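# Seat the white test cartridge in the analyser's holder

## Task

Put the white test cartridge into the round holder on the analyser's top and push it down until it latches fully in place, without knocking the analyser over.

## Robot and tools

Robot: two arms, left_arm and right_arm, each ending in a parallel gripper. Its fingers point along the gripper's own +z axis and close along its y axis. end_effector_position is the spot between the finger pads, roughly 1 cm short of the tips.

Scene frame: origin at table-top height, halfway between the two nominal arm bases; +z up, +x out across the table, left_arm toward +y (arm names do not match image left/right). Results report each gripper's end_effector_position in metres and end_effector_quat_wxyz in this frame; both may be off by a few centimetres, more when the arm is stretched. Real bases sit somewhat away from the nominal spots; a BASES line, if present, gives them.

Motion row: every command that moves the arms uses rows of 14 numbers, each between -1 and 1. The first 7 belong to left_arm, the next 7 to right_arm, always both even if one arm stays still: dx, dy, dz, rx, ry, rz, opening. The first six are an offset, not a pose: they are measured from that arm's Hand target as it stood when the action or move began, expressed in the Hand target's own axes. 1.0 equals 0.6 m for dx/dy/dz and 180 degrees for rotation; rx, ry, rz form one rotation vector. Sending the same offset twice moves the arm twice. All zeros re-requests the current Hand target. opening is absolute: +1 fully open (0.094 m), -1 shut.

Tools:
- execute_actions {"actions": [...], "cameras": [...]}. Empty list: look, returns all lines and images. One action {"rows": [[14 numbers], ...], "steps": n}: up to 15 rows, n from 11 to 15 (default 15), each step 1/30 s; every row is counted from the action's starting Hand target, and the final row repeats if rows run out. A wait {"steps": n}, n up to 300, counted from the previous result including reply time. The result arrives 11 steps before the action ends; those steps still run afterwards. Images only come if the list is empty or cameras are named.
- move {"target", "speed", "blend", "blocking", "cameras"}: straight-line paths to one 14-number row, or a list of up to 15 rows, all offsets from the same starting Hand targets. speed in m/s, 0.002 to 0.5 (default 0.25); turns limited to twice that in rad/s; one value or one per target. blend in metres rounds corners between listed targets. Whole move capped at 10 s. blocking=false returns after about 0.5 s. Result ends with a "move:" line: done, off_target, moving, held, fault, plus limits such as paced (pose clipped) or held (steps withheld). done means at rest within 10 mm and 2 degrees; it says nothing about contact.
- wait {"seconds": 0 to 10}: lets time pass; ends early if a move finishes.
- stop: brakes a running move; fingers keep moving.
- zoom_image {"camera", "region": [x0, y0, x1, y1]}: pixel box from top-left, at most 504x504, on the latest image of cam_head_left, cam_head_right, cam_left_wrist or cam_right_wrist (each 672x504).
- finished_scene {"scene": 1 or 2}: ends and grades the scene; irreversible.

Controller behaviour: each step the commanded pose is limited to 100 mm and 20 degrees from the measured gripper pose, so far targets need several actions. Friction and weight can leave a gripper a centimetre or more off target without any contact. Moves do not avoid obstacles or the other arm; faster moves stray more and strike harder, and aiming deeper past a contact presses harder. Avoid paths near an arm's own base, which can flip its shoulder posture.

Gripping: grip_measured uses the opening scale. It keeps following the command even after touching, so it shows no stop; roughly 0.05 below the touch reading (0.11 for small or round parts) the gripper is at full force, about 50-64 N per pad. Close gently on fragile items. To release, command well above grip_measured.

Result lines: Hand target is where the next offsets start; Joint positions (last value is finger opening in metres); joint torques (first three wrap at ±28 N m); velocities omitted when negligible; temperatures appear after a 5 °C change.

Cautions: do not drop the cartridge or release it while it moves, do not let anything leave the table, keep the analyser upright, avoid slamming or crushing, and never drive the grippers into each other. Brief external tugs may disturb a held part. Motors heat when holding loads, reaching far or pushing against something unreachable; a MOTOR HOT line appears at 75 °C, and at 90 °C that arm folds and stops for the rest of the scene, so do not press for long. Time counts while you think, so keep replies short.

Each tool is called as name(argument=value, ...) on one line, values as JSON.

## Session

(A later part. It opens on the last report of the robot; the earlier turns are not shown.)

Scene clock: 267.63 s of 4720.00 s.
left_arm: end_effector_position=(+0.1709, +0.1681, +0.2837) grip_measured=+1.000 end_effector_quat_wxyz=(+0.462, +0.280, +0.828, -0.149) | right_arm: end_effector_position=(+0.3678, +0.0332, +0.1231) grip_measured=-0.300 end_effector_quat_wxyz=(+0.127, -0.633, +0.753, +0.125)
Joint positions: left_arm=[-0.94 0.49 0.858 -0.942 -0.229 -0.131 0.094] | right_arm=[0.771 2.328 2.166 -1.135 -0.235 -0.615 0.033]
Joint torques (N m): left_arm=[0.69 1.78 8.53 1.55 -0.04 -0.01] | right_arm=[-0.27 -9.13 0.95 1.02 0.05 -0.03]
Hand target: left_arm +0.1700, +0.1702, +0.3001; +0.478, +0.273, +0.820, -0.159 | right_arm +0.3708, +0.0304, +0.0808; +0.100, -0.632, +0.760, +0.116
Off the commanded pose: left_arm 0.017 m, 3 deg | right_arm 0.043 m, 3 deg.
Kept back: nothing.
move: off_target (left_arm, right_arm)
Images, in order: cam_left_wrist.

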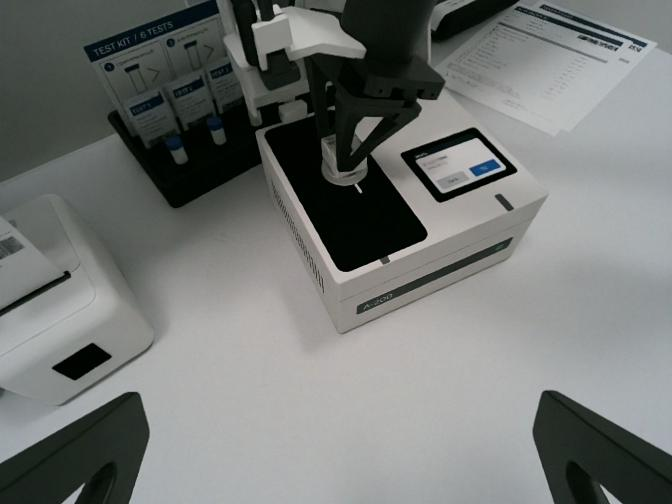

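move(target=[0,0,0,0,0,0,1,0.02207,-0.00379,0.05408,-0.003,0.01,0.0015,-0.55], speed=0.08, cameras=["cam_left_wrist"])

zoom_image(camera="cam_left_wrist", region=[310, 124, 380, 194])

Scene clock: 269.20 s of 4720.00 s.
left_arm: end_effector_position=(+0.1709, +0.1681, +0.2837) grip_measured=+1.000 end_effector_quat_wxyz=(+0.462, +0.280, +0.828, -0.149) | right_arm: end_effector_position=(+0.3674, +0.0333, +0.1215) grip_measured=-0.300 end_effector_quat_wxyz=(+0.140, -0.632, +0.750, +0.132)
Joint positions: left_arm=[-0.94 0.49 0.858 -0.942 -0.229 -0.131 0.094] | right_arm=[0.768 2.292 2.087 -1.066 -0.249 -0.615 0.033]
Joint torques (N m): left_arm=[0.69 1.8 8.53 1.55 -0.04 -0.01] | right_arm=[-0.02 -4.38 0.06 1.13 0.26 -0.11]
Hand target: left_arm +0.1700, +0.1702, +0.3001; +0.478, +0.273, +0.820, -0.159 | right_arm +0.3707, +0.0274, +0.0457; +0.084, -0.633, +0.762, +0.110
Off the commanded pose: left_arm 0.017 m, 3 deg | right_arm 0.076 m, 7 deg.
Kept back: nothing.
move: off_target (left_arm, right_arm)
Images, in order: cam_left_wrist.

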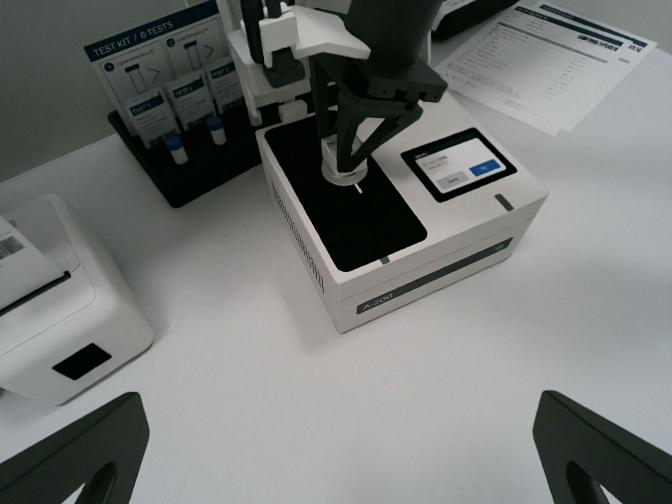

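Scaled by 7.200.

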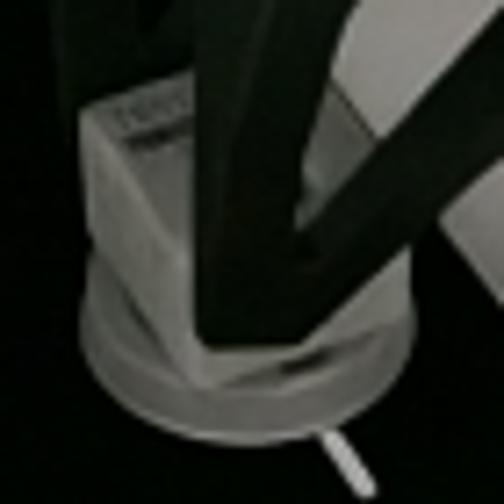

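move(target=[0,0,0,0,0,0,1,0.01453,-0.00312,0.03393,0,0,0,-0.6], speed=0.08, cameras=["cam_left_wrist"])

zoom_image(camera="cam_left_wrist", region=[310, 124, 380, 194])

Scene clock: 276.57 s of 4720.00 s.
left_arm: end_effector_position=(+0.1709, +0.1681, +0.2837) grip_measured=+1.000 end_effector_quat_wxyz=(+0.462, +0.280, +0.828, -0.149) | right_arm: end_effector_position=(+0.3675, +0.0332, +0.1204) grip_measured=-0.300 end_effector_quat_wxyz=(+0.158, -0.630, +0.747, +0.143)
Joint positions: left_arm=[-0.94 0.49 0.858 -0.942 -0.229 -0.131 0.094] | right_arm=[0.76 2.249 1.996 -0.981 -0.271 -0.616 0.033]
Joint torques (N m): left_arm=[0.69 1.78 8.53 1.55 -0.04 -0.01] | right_arm=[0.23 -1.46 -0.54 1.18 0.48 -0.14]
Hand target: left_arm +0.1700, +0.1702, +0.3001; +0.478, +0.273, +0.820, -0.159 | right_arm +0.3709, +0.0243, +0.0238; +0.084, -0.632, +0.762, +0.109
Off the commanded pose: left_arm 0.017 m, 3 deg | right_arm 0.097 m, 9 deg.
Kept back: nothing.
move: off_target (left_arm, right_arm)
Images, in order: cam_left_wrist.

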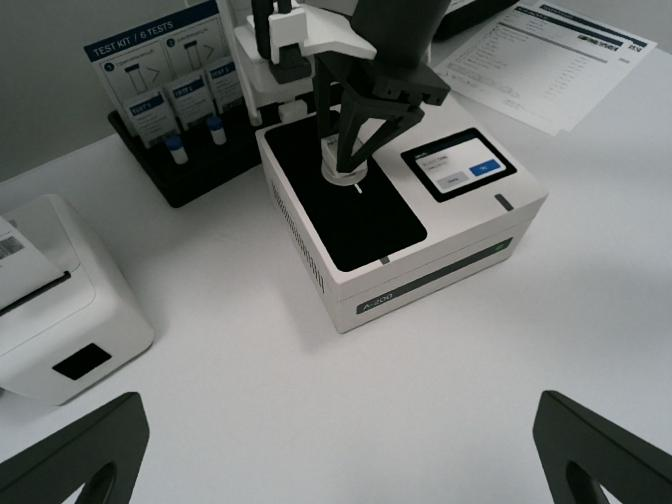

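Scaled by 7.200.

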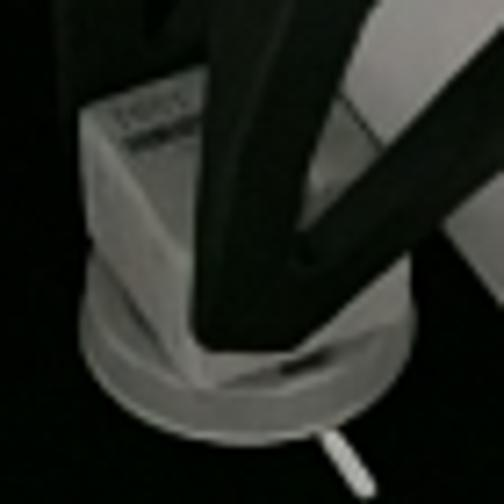

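move(target=[[0,0,0,0,0,0,1,-0.06098,0.0166,-0.1659,0.006,-0.02,-0.003,-0.5],[0,0,0,0,0,0,1,-0.06098,0.0166,-0.1659,0.006,-0.02,-0.003,0.1],[0,0,0,0,0,0,1,-0.0767,0.0202,-0.2224,0.006,-0.02,-0.003,0.1],[0,0,0,0,0,0,1,0.00772,0.00533,-0.3075,0.006,-0.02,-0.003,0.1]], speed=[0.12,0.08,0.08,0.15], cameras=["cam_left_wrist","cam_right_wrist"])

zoom_image(camera="cam_left_wrist", region=[310, 124, 380, 194])

Scene clock: 286.03 s of 4720.00 s.
left_arm: end_effector_position=(+0.1709, +0.1681, +0.2837) grip_measured=+1.000 end_effector_quat_wxyz=(+0.462, +0.280, +0.828, -0.149) | right_arm: end_effector_position=(+0.3765, -0.0300, +0.1793) grip_measured=+0.097 end_effector_quat_wxyz=(+0.098, -0.626, +0.766, +0.114)
Joint positions: left_arm=[-0.94 0.49 0.858 -0.942 -0.229 -0.131 0.094] | right_arm=[0.663 2.28 2.329 -1.428 -0.234 -0.704 0.052]
Joint torques (N m): left_arm=[0.69 1.78 8.51 1.55 -0.04 -0.01] | right_arm=[0.32 -18.1 3.81 0.27 -0.31 -0.11]
Hand target: left_arm +0.1700, +0.1702, +0.3001; +0.478, +0.273, +0.820, -0.159 | right_arm +0.3686, -0.0300, +0.2001; +0.115, -0.631, +0.757, +0.122
Off the commanded pose: left_arm 0.017 m, 3 deg | right_arm 0.022 m, 2 deg.
Kept back: nothing.
move: off_target (left_arm, right_arm)
Images, in order: cam_left_wrist, cam_right_wrist.

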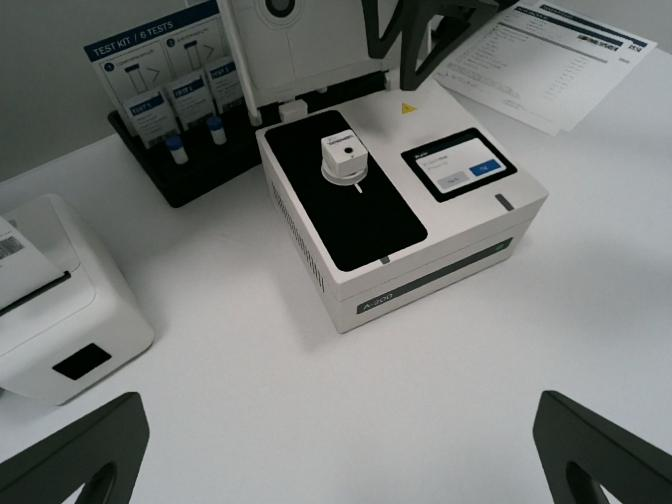

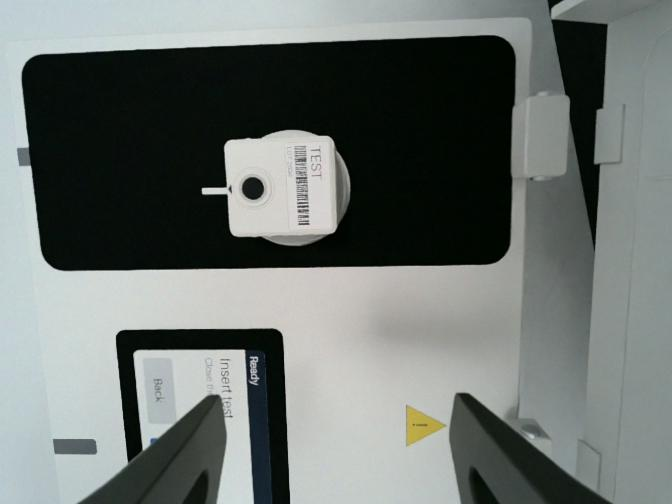

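Scaled by 7.200.

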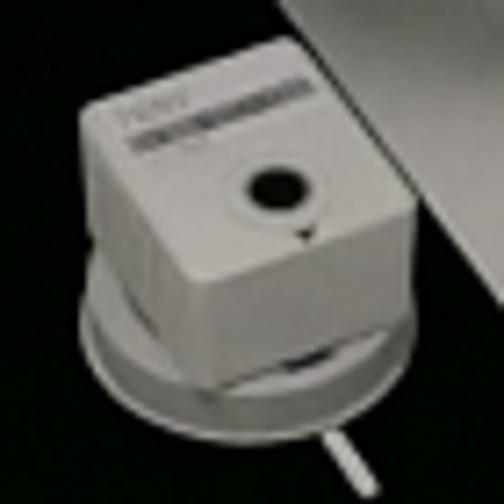

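zoom_image(camera="cam_right_wrist", region=[110, 320, 290, 500])

zoom_image(camera="cam_right_wrist", region=[190, 110, 370, 260])

Scaled by 2.800.

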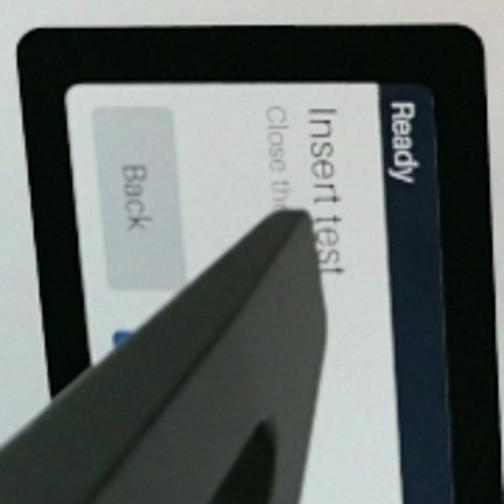

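Scaled by 2.800.

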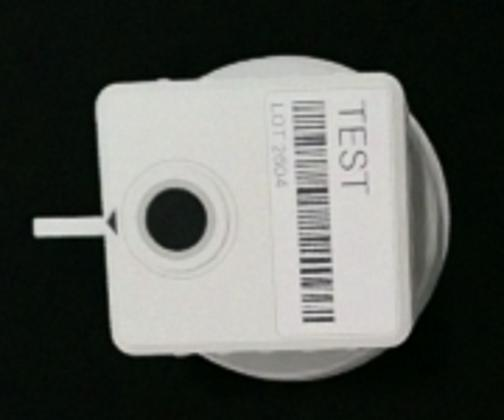

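move(target=[0.10943,0.0549,0.3316,0.0826,-0.1318,0.0262,1,0,0,0,0,0,0,0.1], speed=0.15, cameras=["cam_head_left","cam_left_wrist"])

Scene clock: 291.77 s of 4720.00 s.
left_arm: end_effector_position=(+0.3050, +0.1105, +0.1471) grip_measured=+1.000 end_effector_quat_wxyz=(+0.605, +0.330, +0.664, -0.292) | right_arm: end_effector_position=(+0.3764, -0.0300, +0.1793) grip_measured=+0.097 end_effector_quat_wxyz=(+0.098, -0.626, +0.765, +0.114)
Joint positions: left_arm=[-0.301 1.625 0.148 1.354 0.637 0.085 0.094] | right_arm=[0.663 2.28 2.329 -1.428 -0.235 -0.705 0.052]
Joint torques (N m): left_arm=[0.7 -3.15 2.41 1.75 0.16 -0.12] | right_arm=[0.28 -18.15 3.77 0.27 -0.32 -0.13]
Hand target: left_arm +0.3024, +0.1121, +0.1449; +0.603, +0.327, +0.665, -0.296 | right_arm +0.3686, -0.0299, +0.2001; +0.115, -0.631, +0.757, +0.122
Off the commanded pose: left_arm 0.004 m, 1 deg | right_arm 0.022 m, 2 deg.
Kept back: nothing.
move: off_target (right_arm)
Images, in order: cam_head_left, cam_left_wrist.

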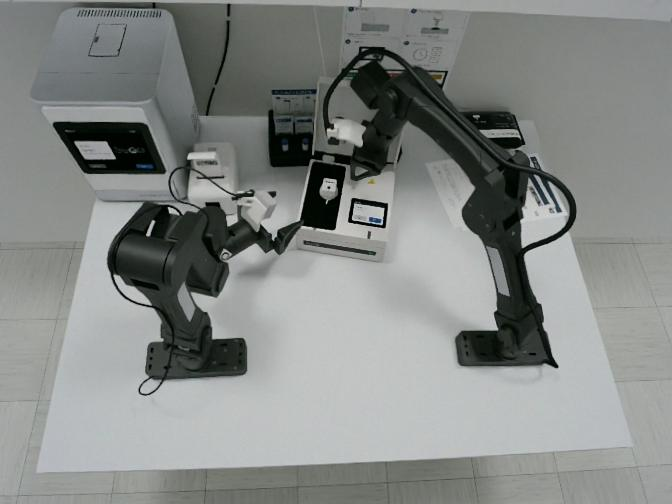

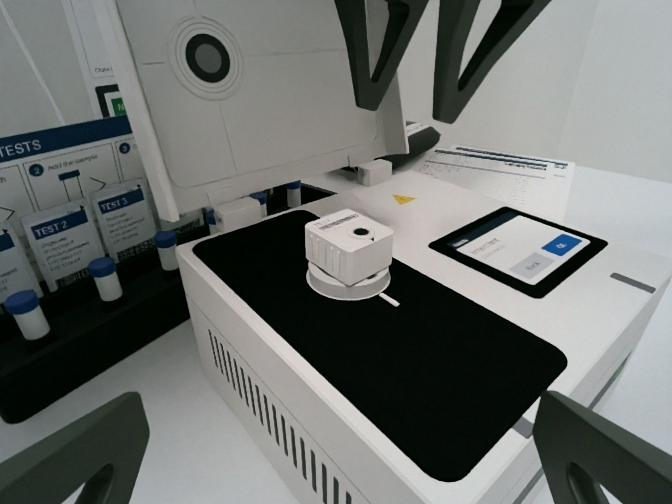

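zoom_image(camera="cam_left_wrist", region=[290, 200, 410, 310])

Scaled by 4.200.

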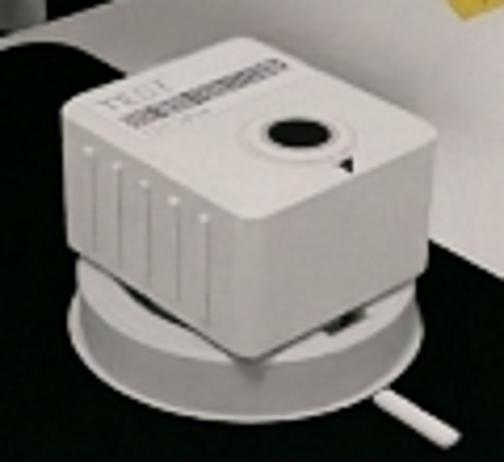

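zoom_image(camera="cam_left_wrist", region=[302, 254, 352, 304])

zoom_image(camera="cam_left_wrist", region=[345, 254, 395, 304])

Scaled by 10.080.

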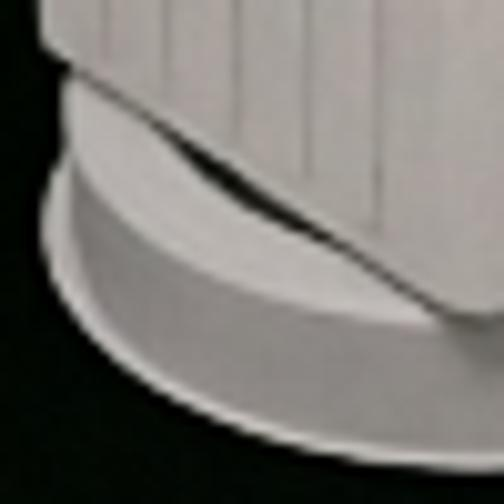

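Scaled by 10.080.

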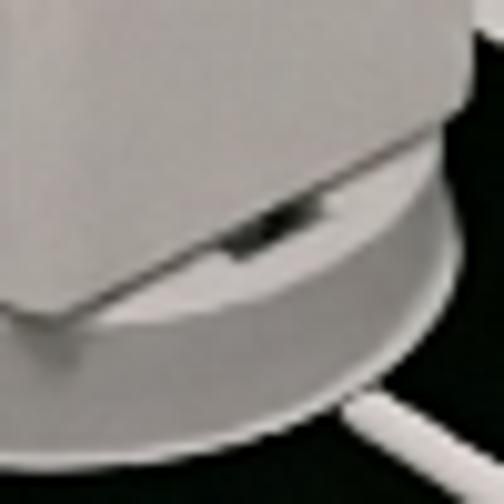

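zoom_image(camera="cam_left_wrist", region=[302, 256, 332, 286])

zoom_image(camera="cam_left_wrist", region=[362, 256, 392, 286])

Scaled by 16.800.

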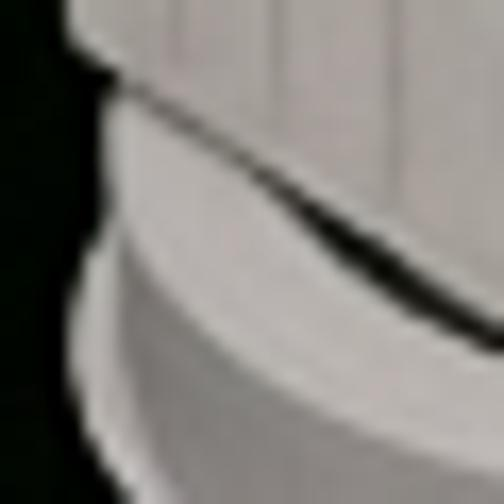

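Scaled by 16.800.

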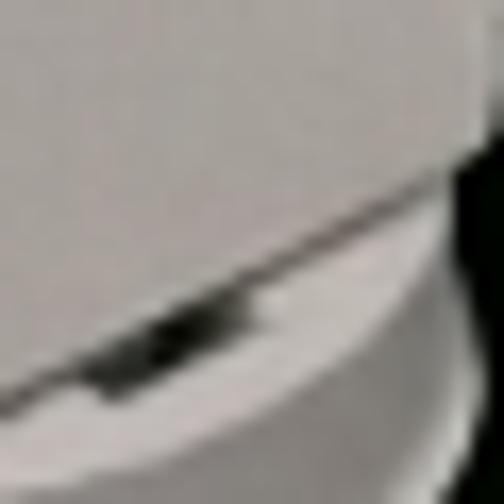

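move(target=[0,0,0,0,0,0,1,-0.07192,0.01345,0.1106,0,0,0,0.1], speed=0.12, cameras=["cam_left_wrist","cam_right_wrist"])

Scene clock: 303.73 s of 4720.00 s.
left_arm: end_effector_position=(+0.3050, +0.1105, +0.1478) grip_measured=+1.000 end_effector_quat_wxyz=(+0.606, +0.330, +0.663, -0.292) | right_arm: end_effector_position=(+0.3624, +0.0258, +0.1500) grip_measured=+0.097 end_effector_quat_wxyz=(+0.100, -0.634, +0.757, +0.120)
Joint positions: left_arm=[-0.301 1.625 0.148 1.358 0.638 0.084 0.094] | right_arm=[0.77 2.385 2.387 -1.355 -0.229 -0.62 0.052]
Joint torques (N m): left_arm=[0.7 -3.1 2.43 1.76 0.15 -0.12] | right_arm=[0.08 -12.38 8.01 0.55 -0.13 0.07]
Hand target: left_arm +0.3024, +0.1121, +0.1447; +0.602, +0.327, +0.665, -0.296 | right_arm +0.3696, +0.0334, +0.1518; +0.115, -0.632, +0.757, +0.122
Off the commanded pose: left_arm 0.004 m, 1 deg | right_arm 0.011 m, 2 deg.
Kept back: nothing.
move: off_target (right_arm)
Images, in order: cam_left_wrist, cam_right_wrist.

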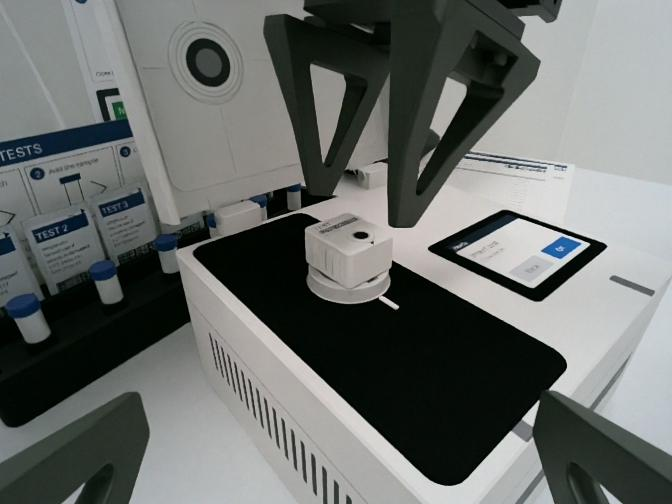

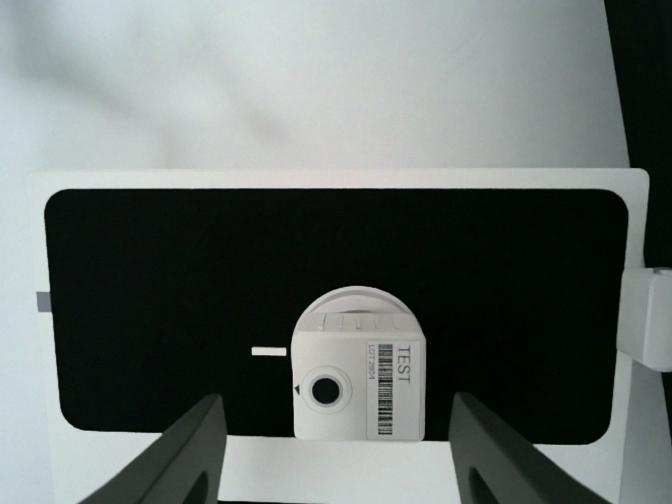

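move(target=[0,0,0,0,0,0,1,0.00622,-0.00715,0.03643,0,0,0,0.1], speed=0.08, cameras=["cam_right_wrist"])

Scene clock: 305.37 s of 4720.00 s.
left_arm: end_effector_position=(+0.3050, +0.1104, +0.1479) grip_measured=+1.000 end_effector_quat_wxyz=(+0.606, +0.330, +0.662, -0.292) | right_arm: end_effector_position=(+0.3717, +0.0343, +0.1447) grip_measured=+0.097 end_effector_quat_wxyz=(+0.123, -0.634, +0.753, +0.121)
Joint positions: left_arm=[-0.301 1.625 0.148 1.359 0.638 0.084 0.094] | right_arm=[0.77 2.385 2.355 -1.277 -0.228 -0.619 0.052]
Joint torques (N m): left_arm=[0.69 -3.1 2.41 1.76 0.15 -0.13] | right_arm=[-0.01 -12.22 3.86 0.72 -0.13 0.06]
Hand target: left_arm +0.3024, +0.1121, +0.1448; +0.602, +0.327, +0.665, -0.296 | right_arm +0.3736, +0.0364, +0.1299; +0.115, -0.631, +0.757, +0.122
Off the commanded pose: left_arm 0.004 m, 1 deg | right_arm 0.015 m, 1 deg.
Kept back: nothing.
move: off_target (right_arm)
Images, in order: cam_right_wrist.

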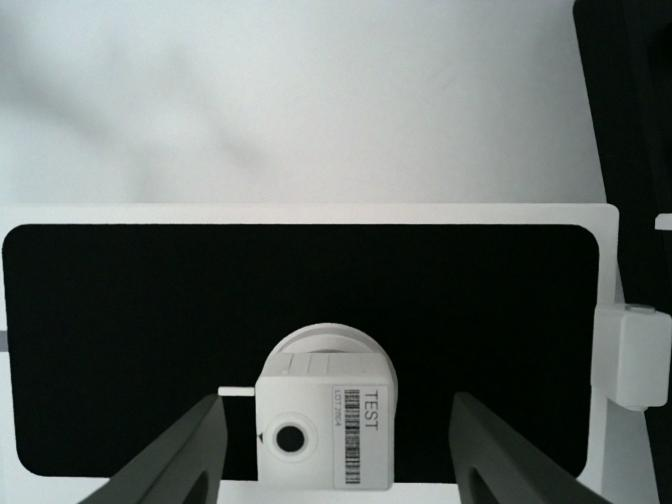

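move(target=[0,0,0,0,0,0,1,0.01253,0.00408,0.01792,0,0,0,0.1], speed=0.06, cameras=["cam_right_wrist"])

Scene clock: 306.83 s of 4720.00 s.
left_arm: end_effector_position=(+0.3050, +0.1104, +0.1479) grip_measured=+1.000 end_effector_quat_wxyz=(+0.606, +0.330, +0.662, -0.292) | right_arm: end_effector_position=(+0.3687, +0.0314, +0.1138) grip_measured=+0.097 end_effector_quat_wxyz=(+0.105, -0.634, +0.756, +0.120)
Joint positions: left_arm=[-0.301 1.625 0.148 1.359 0.638 0.084 0.094] | right_arm=[0.77 2.385 2.239 -1.198 -0.228 -0.619 0.052]
Joint torques (N m): left_arm=[0.69 -3.1 2.41 1.76 0.14 -0.13] | right_arm=[0.08 -15.62 3.79 0.64 -0.14 0.06]
Hand target: left_arm +0.3024, +0.1121, +0.1448; +0.602, +0.327, +0.665, -0.296 | right_arm +0.3701, +0.0333, +0.1174; +0.115, -0.631, +0.757, +0.122
Off the commanded pose: left_arm 0.004 m, 1 deg | right_arm 0.004 m, 1 deg.
Kept back: nothing.
move: done
Images, in order: cam_right_wrist.

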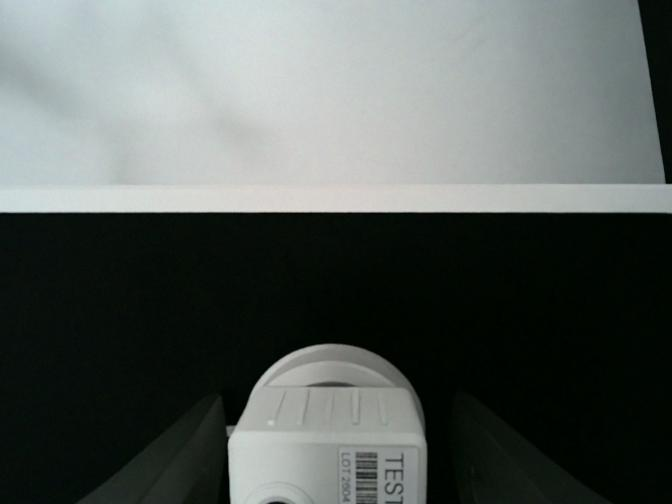

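move(target=[0,0,0,0,0,0,1,-0.00817,0.00433,-0.02527,0,0,0,0.1], speed=0.06, cameras=["cam_right_wrist"])

Scene clock: 308.90 s of 4720.00 s.
left_arm: end_effector_position=(+0.3050, +0.1104, +0.1479) grip_measured=+1.000 end_effector_quat_wxyz=(+0.606, +0.330, +0.662, -0.292) | right_arm: end_effector_position=(+0.3650, +0.0280, +0.1143) grip_measured=+0.097 end_effector_quat_wxyz=(+0.095, -0.633, +0.759, +0.120)
Joint positions: left_arm=[-0.301 1.625 0.148 1.359 0.638 0.084 0.094] | right_arm=[0.77 2.385 2.245 -1.224 -0.228 -0.617 0.052]
Joint torques (N m): left_arm=[0.69 -3.1 2.41 1.76 0.14 -0.12] | right_arm=[0.27 -15.79 8.06 0.28 -0.13 0.07]
Hand target: left_arm +0.3024, +0.1121, +0.1447; +0.602, +0.327, +0.665, -0.296 | right_arm +0.3681, +0.0333, +0.1334; +0.115, -0.631, +0.757, +0.122
Off the commanded pose: left_arm 0.004 m, 1 deg | right_arm 0.020 m, 2 deg.
Kept back: nothing.
move: off_target (right_arm)
Images, in order: cam_right_wrist.

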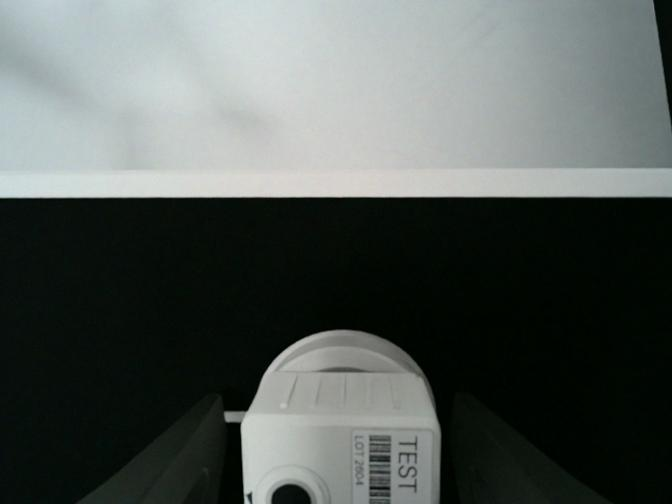

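move(target=[0,0,0,0,0,0,1,-0.00274,0.00033,-0.00787,0,0,0,0.1], speed=0.05, cameras=[])

Scene clock: 310.13 s of 4720.00 s.
left_arm: end_effector_position=(+0.3050, +0.1104, +0.1479) grip_measured=+1.000 end_effector_quat_wxyz=(+0.606, +0.330, +0.662, -0.292) | right_arm: end_effector_position=(+0.3654, +0.0283, +0.1224) grip_measured=+0.097 end_effector_quat_wxyz=(+0.098, -0.633, +0.758, +0.120)
Joint positions: left_arm=[-0.301 1.625 0.148 1.359 0.638 0.084 0.094] | right_arm=[0.77 2.385 2.277 -1.25 -0.228 -0.617 0.052]
Joint torques (N m): left_arm=[0.69 -3.1 2.4 1.76 0.15 -0.12] | right_arm=[0.32 -15.25 8.2 0.31 -0.12 0.07]
Hand target: left_arm +0.3024, +0.1121, +0.1448; +0.603, +0.327, +0.665, -0.296 | right_arm +0.3681, +0.0334, +0.1383; +0.115, -0.632, +0.757, +0.122
Off the commanded pose: left_arm 0.004 m, 1 deg | right_arm 0.017 m, 2 deg.
Kept back: nothing.
move: off_target (right_arm)

move(target=[[0,0,0,0,0,0,1,0,0,0,0,0,0,-0.22],[0,0,0,0,0,0,1,0,0,0,0,0,0,-0.5]], speed=0.06, cameras=["cam_left_wrist"])

zoom_image(camera="cam_left_wrist", region=[290, 200, 410, 310])

Scene clock: 312.67 s of 4720.00 s.
left_arm: end_effector_position=(+0.3050, +0.1104, +0.1479) grip_measured=+1.000 end_effector_quat_wxyz=(+0.606, +0.330, +0.662, -0.292) | right_arm: end_effector_position=(+0.3660, +0.0272, +0.1225) grip_measured=-0.293 end_effector_quat_wxyz=(+0.097, -0.633, +0.759, +0.116)
Joint positions: left_arm=[-0.301 1.625 0.148 1.359 0.638 0.084 0.094] | right_arm=[0.77 2.385 2.278 -1.253 -0.221 -0.616 0.033]
Joint torques (N m): left_arm=[0.7 -3.1 2.41 1.76 0.15 -0.12] | right_arm=[0.31 -15.24 8.12 0.32 -0.21 0.05]
Hand target: left_arm +0.3024, +0.1121, +0.1448; +0.603, +0.327, +0.665, -0.296 | right_arm +0.3681, +0.0334, +0.1384; +0.115, -0.631, +0.757, +0.122
Off the commanded pose: left_arm 0.004 m, 1 deg | right_arm 0.017 m, 2 deg.
Kept back: nothing.
move: off_target (right_arm); target 2's new opening was sent with right_arm's hand 0.017 m and 2 deg from that target
Images, in order: cam_left_wrist.

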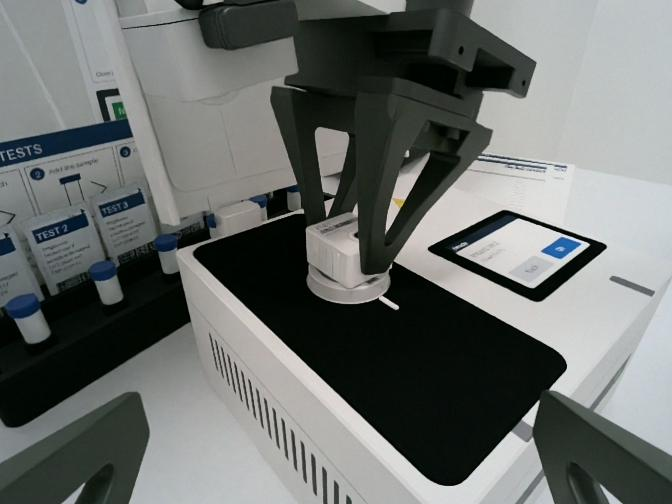

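Scaled by 4.200.

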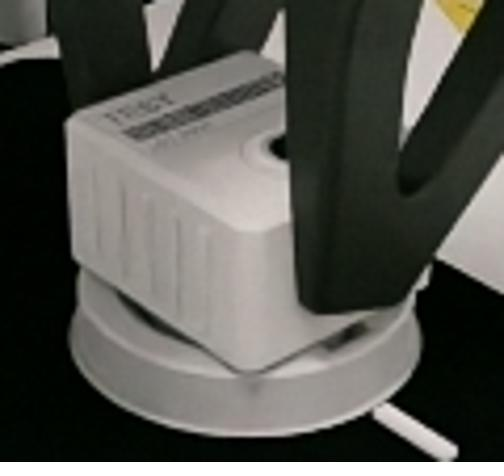

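move(target=[0,0,0,0,0,0,1,-0.00328,0.00039,-0.00945,0,0,0,-0.5], speed=0.04, cameras=["cam_left_wrist"])

zoom_image(camera="cam_left_wrist", region=[290, 200, 410, 310])

Scene clock: 313.73 s of 4720.00 s.
left_arm: end_effector_position=(+0.3050, +0.1104, +0.1479) grip_measured=+1.000 end_effector_quat_wxyz=(+0.606, +0.330, +0.662, -0.292) | right_arm: end_effector_position=(+0.3672, +0.0261, +0.1242) grip_measured=-0.293 end_effector_quat_wxyz=(+0.098, -0.633, +0.760, +0.112)
Joint positions: left_arm=[-0.301 1.625 0.148 1.359 0.638 0.084 0.094] | right_arm=[0.77 2.385 2.286 -1.26 -0.211 -0.616 0.033]
Joint torques (N m): left_arm=[0.69 -3.08 2.41 1.76 0.14 -0.12] | right_arm=[0.29 -14.95 9.91 0.13 -0.29 0.05]
Hand target: left_arm +0.3024, +0.1121, +0.1448; +0.603, +0.327, +0.665, -0.296 | right_arm +0.3682, +0.0333, +0.1444; +0.115, -0.631, +0.757, +0.122
Off the commanded pose: left_arm 0.004 m, 1 deg | right_arm 0.022 m, 2 deg.
Kept back: nothing.
move: off_target (right_arm)
Images, in order: cam_left_wrist.

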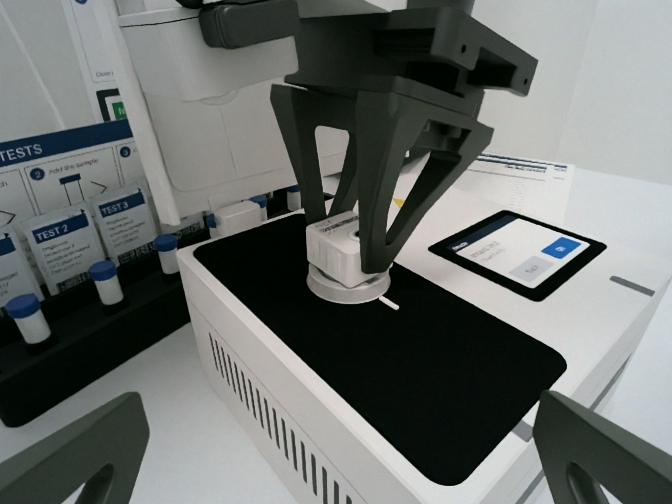

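Scaled by 4.200.

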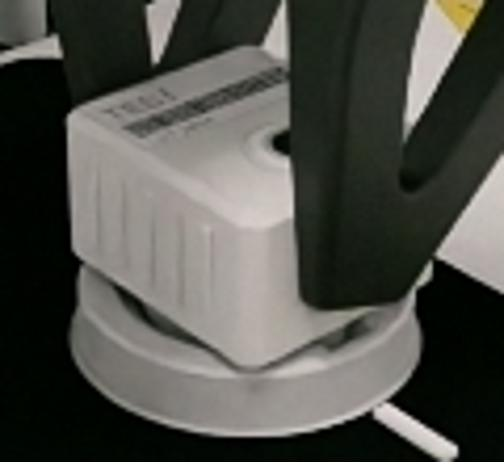

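move(target=[0,0,0,0,0,0,1,-0.00274,0.00033,-0.00787,0,0,0,-0.5], speed=0.04, cameras=["cam_left_wrist"])

zoom_image(camera="cam_left_wrist", region=[290, 200, 410, 310])

Scene clock: 316.67 s of 4720.00 s.
left_arm: end_effector_position=(+0.3050, +0.1104, +0.1479) grip_measured=+1.000 end_effector_quat_wxyz=(+0.606, +0.330, +0.662, -0.292) | right_arm: end_effector_position=(+0.3675, +0.0262, +0.1404) grip_measured=-0.295 end_effector_quat_wxyz=(+0.104, -0.633, +0.759, +0.112)
Joint positions: left_arm=[-0.301 1.625 0.148 1.359 0.638 0.084 0.094] | right_arm=[0.77 2.385 2.349 -1.31 -0.21 -0.616 0.033]
Joint torques (N m): left_arm=[0.69 -3.1 2.41 1.76 0.14 -0.12] | right_arm=[0.29 -13.72 8.17 0.35 -0.31 0.05]
Hand target: left_arm +0.3024, +0.1121, +0.1448; +0.603, +0.327, +0.665, -0.296 | right_arm +0.3682, +0.0333, +0.1494; +0.115, -0.631, +0.757, +0.122
Off the commanded pose: left_arm 0.004 m, 1 deg | right_arm 0.012 m, 2 deg.
Kept back: nothing.
move: off_target (right_arm)
Images, in order: cam_left_wrist.

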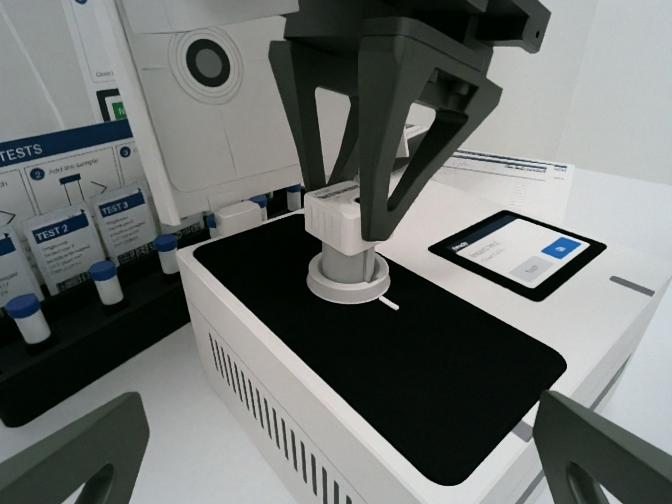

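Scaled by 4.200.

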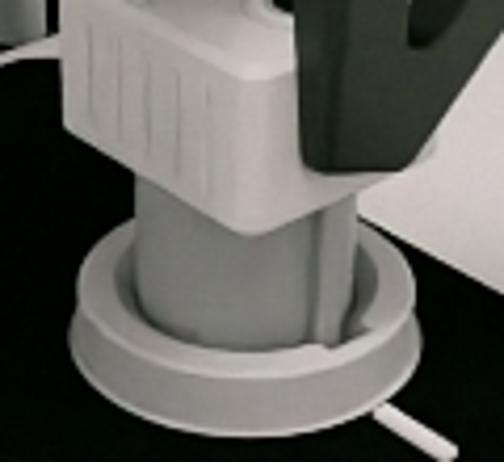

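execute_actions(actions=[])

Scene clock: 318.97 s of 4720.00 s.
left_arm: end_effector_position=(+0.3050, +0.1104, +0.1479) grip_measured=+1.000 end_effector_quat_wxyz=(+0.606, +0.330, +0.662, -0.292) | right_arm: end_effector_position=(+0.3673, +0.0261, +0.1405) grip_measured=-0.295 end_effector_quat_wxyz=(+0.104, -0.633, +0.759, +0.112)
Joint positions: left_arm=[-0.301 1.625 0.148 1.359 0.638 0.084 0.094] | right_arm=[0.77 2.385 2.349 -1.311 -0.211 -0.616 0.033]
Joint velocities: within noise
Joint torques (N m): left_arm=[0.7 -3.1 2.41 1.76 0.15 -0.12] | right_arm=[0.28 -13.75 8.18 0.36 -0.29 0.06]
Motor temperatures (°C): left_arm=[25 28 27 35 24 25 21] | right_arm=[24 38 30 29 25 20 24]
Heat: left arm: 35 °C; right arm: 38 °C.
Hand target: left_arm +0.3024, +0.1121, +0.1448; +0.602, +0.327, +0.665, -0.296 | right_arm +0.3682, +0.0333, +0.1494; +0.115, -0.631, +0.757, +0.122
Off the commanded pose: left_arm 0.004 m, 1 deg | right_arm 0.012 m, 2 deg.
Steps of this call (1-69: nothing new was sent). Readings (end_effector_position of left_arm | right_arm):
1: (+0.3050, +0.1104, +0.1479) | (+0.3674, +0.0261, +0.1404)
2: (+0.3050, +0.1104, +0.1479) | (+0.3674, +0.0261, +0.1404)
4: (+0.3050, +0.1104, +0.1479) | (+0.3674, +0.0261, +0.1404)
8: (+0.3050, +0.1104, +0.1479) | (+0.3674, +0.0261, +0.1404)
69: the state above

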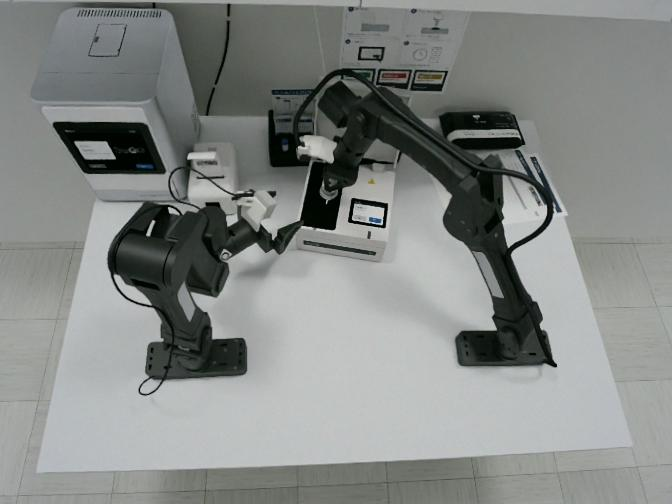

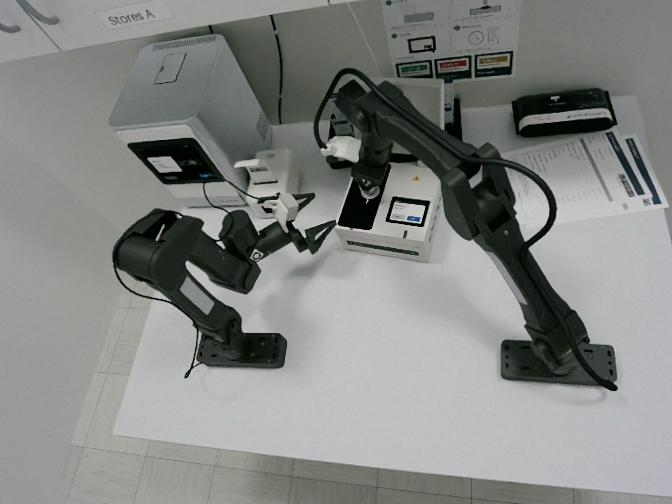

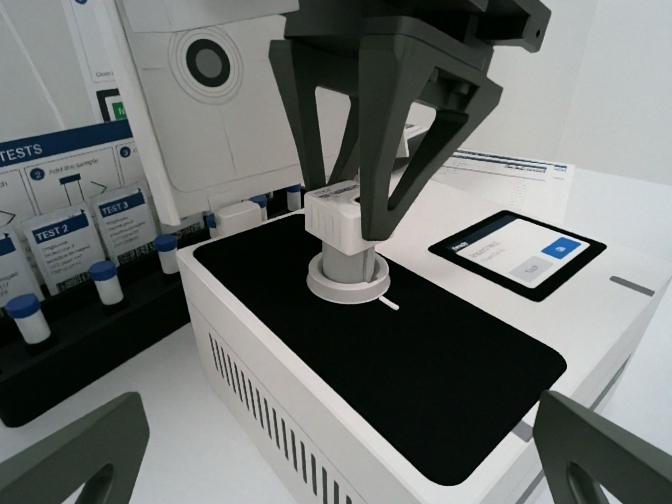

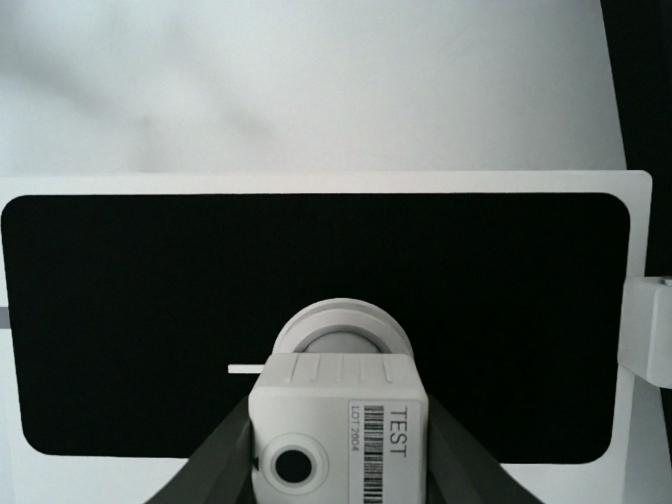

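zoom_image(camera="cam_left_wrist", region=[290, 170, 410, 310])

zoom_image(camera="cam_right_wrist", region=[220, 280, 440, 500])

Scaled by 3.600.

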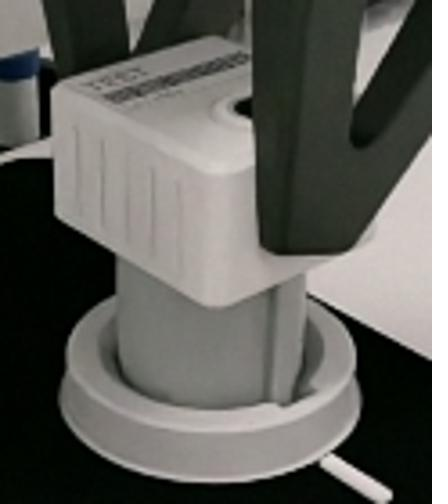

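Scaled by 2.291.

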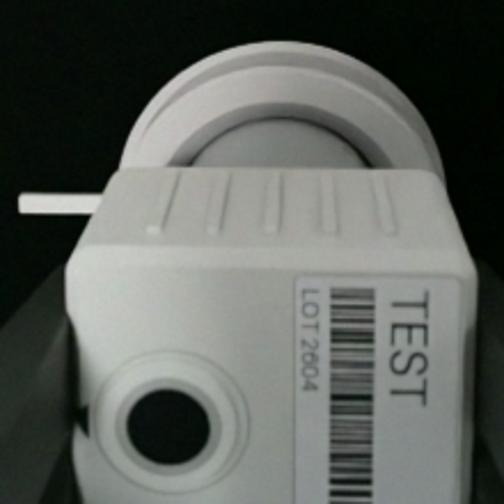

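move(target=[0,0,0,0,0,0,1, 0.01952,-0.00254,0.04614,0,0,0,-0.5], speed=0.04, cameras=["cam_left_wrist"])

zoom_image(camera="cam_left_wrist", region=[290, 200, 410, 310])

Scene clock: 322.37 s of 4720.00 s.
left_arm: end_effector_position=(+0.3050, +0.1104, +0.1479) grip_measured=+1.000 end_effector_quat_wxyz=(+0.606, +0.330, +0.662, -0.292) | right_arm: end_effector_position=(+0.3663, +0.0274, +0.1211) grip_measured=-0.295 end_effector_quat_wxyz=(+0.103, -0.633, +0.758, +0.116)
Joint positions: left_arm=[-0.301 1.625 0.148 1.359 0.638 0.083 0.094] | right_arm=[0.77 2.368 2.24 -1.22 -0.22 -0.616 0.033]
Joint torques (N m): left_arm=[0.69 -3.1 2.41 1.76 0.14 -0.12] | right_arm=[0.03 -15.2 2.44 0.91 -0.22 0.03]
Hand target: left_arm +0.3024, +0.1122, +0.1447; +0.602, +0.327, +0.665, -0.296 | right_arm +0.3682, +0.0313, +0.1194; +0.115, -0.631, +0.757, +0.122
Off the commanded pose: left_arm 0.004 m, 1 deg | right_arm 0.005 m, 1 deg.
Kept back: nothing.
move: done
Images, in order: cam_left_wrist.

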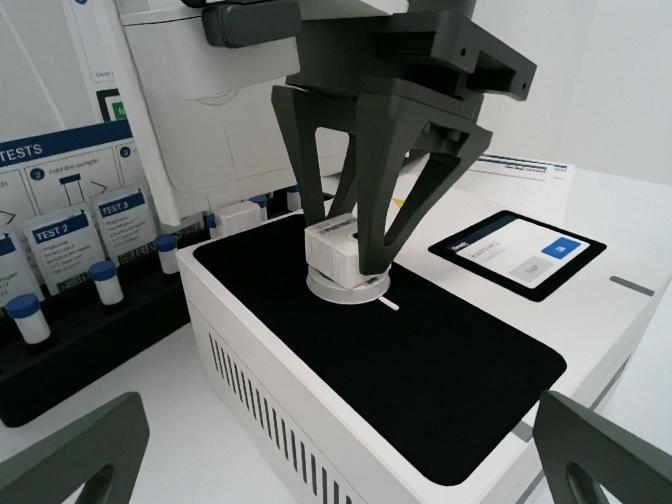

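Scaled by 4.200.

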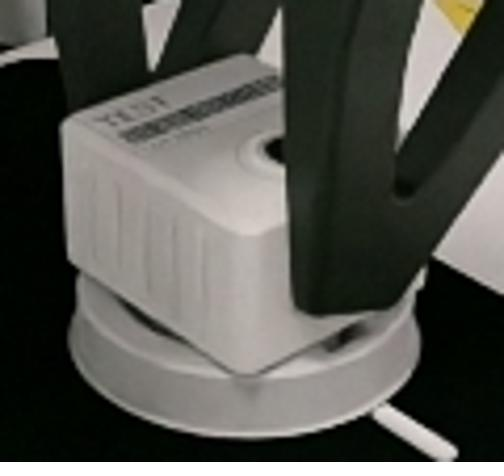

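move(target=[0,0,0,0,0,0,1, 0.01952,-0.00254,0.04614,-0.003,0.01,0.0015,-0.5], speed=0.04, cameras=["cam_left_wrist"])

zoom_image(camera="cam_left_wrist", region=[290, 200, 410, 310])

Scene clock: 323.83 s of 4720.00 s.
left_arm: end_effector_position=(+0.3050, +0.1104, +0.1479) grip_measured=+1.000 end_effector_quat_wxyz=(+0.606, +0.330, +0.662, -0.292) | right_arm: end_effector_position=(+0.3662, +0.0274, +0.1198) grip_measured=-0.296 end_effector_quat_wxyz=(+0.113, -0.633, +0.757, +0.117)
Joint positions: left_arm=[-0.301 1.625 0.148 1.359 0.638 0.083 0.094] | right_arm=[0.77 2.337 2.176 -1.166 -0.221 -0.616 0.033]
Joint torques (N m): left_arm=[0.69 -3.1 2.41 1.76 0.15 -0.12] | right_arm=[0.09 -10.8 1.51 1.06 -0.09 -0.01]
Hand target: left_arm +0.3024, +0.1122, +0.1447; +0.602, +0.327, +0.665, -0.296 | right_arm +0.3682, +0.0293, +0.0894; +0.100, -0.632, +0.760, +0.116
Off the commanded pose: left_arm 0.004 m, 1 deg | right_arm 0.031 m, 2 deg.
Kept back: nothing.
move: off_target (right_arm)
Images, in order: cam_left_wrist.

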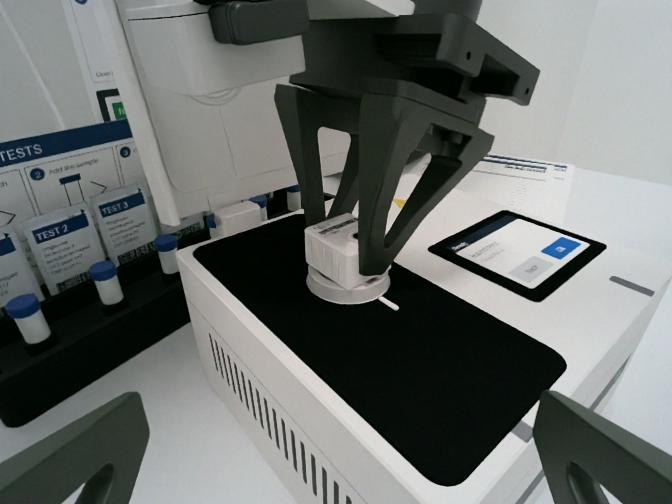

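Scaled by 4.200.

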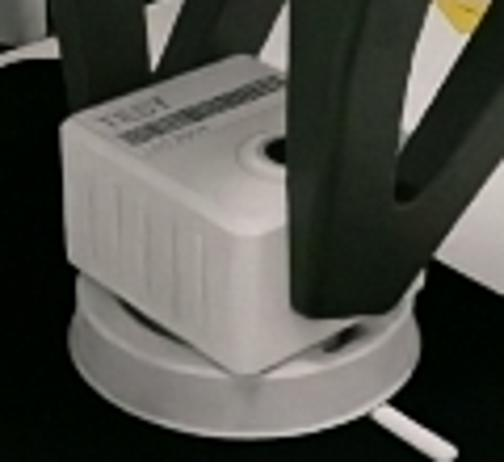

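move(target=[0,0,0,0,0,0,1, 0.01952,-0.00254,0.04614,-0.003,0.01,0.0015,-0.5], speed=0.04, cameras=["cam_left_wrist"])

zoom_image(camera="cam_left_wrist", region=[290, 200, 410, 310])

Scene clock: 325.33 s of 4720.00 s.
left_arm: end_effector_position=(+0.3050, +0.1104, +0.1479) grip_measured=+1.000 end_effector_quat_wxyz=(+0.606, +0.330, +0.662, -0.292) | right_arm: end_effector_position=(+0.3661, +0.0272, +0.1185) grip_measured=-0.296 end_effector_quat_wxyz=(+0.124, -0.633, +0.755, +0.120)
Joint positions: left_arm=[-0.301 1.625 0.148 1.359 0.638 0.083 0.094] | right_arm=[0.769 2.305 2.111 -1.11 -0.224 -0.616 0.033]
Joint torques (N m): left_arm=[0.69 -3.1 2.41 1.76 0.15 -0.12] | right_arm=[0.23 -6.38 0.47 1.12 0.05 0]
Hand target: left_arm +0.3024, +0.1122, +0.1447; +0.602, +0.327, +0.665, -0.296 | right_arm +0.3675, +0.0264, +0.0594; +0.084, -0.633, +0.762, +0.110
Off the commanded pose: left_arm 0.004 m, 1 deg | right_arm 0.059 m, 5 deg.
Kept back: nothing.
move: off_target (right_arm)
Images, in order: cam_left_wrist.

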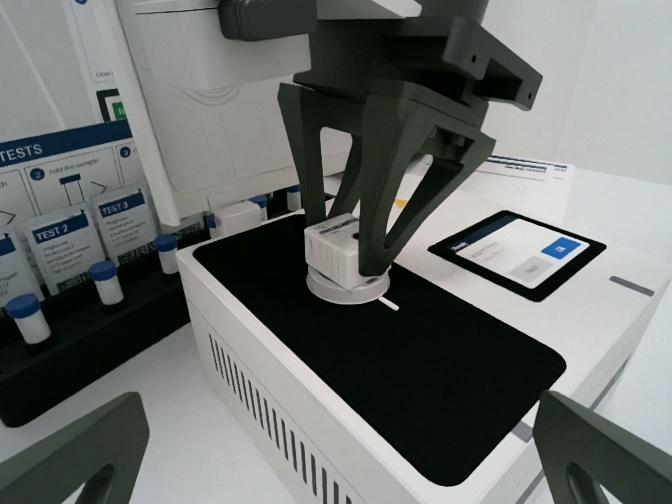

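Scaled by 4.200.

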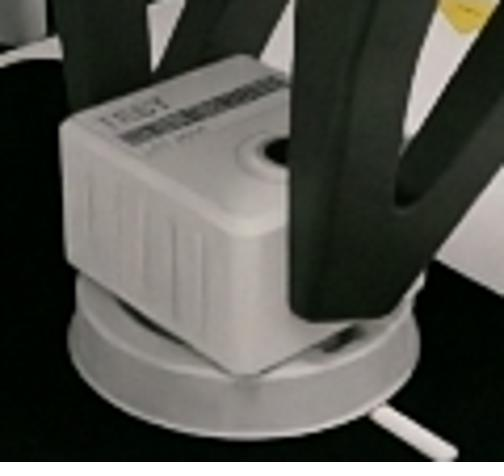

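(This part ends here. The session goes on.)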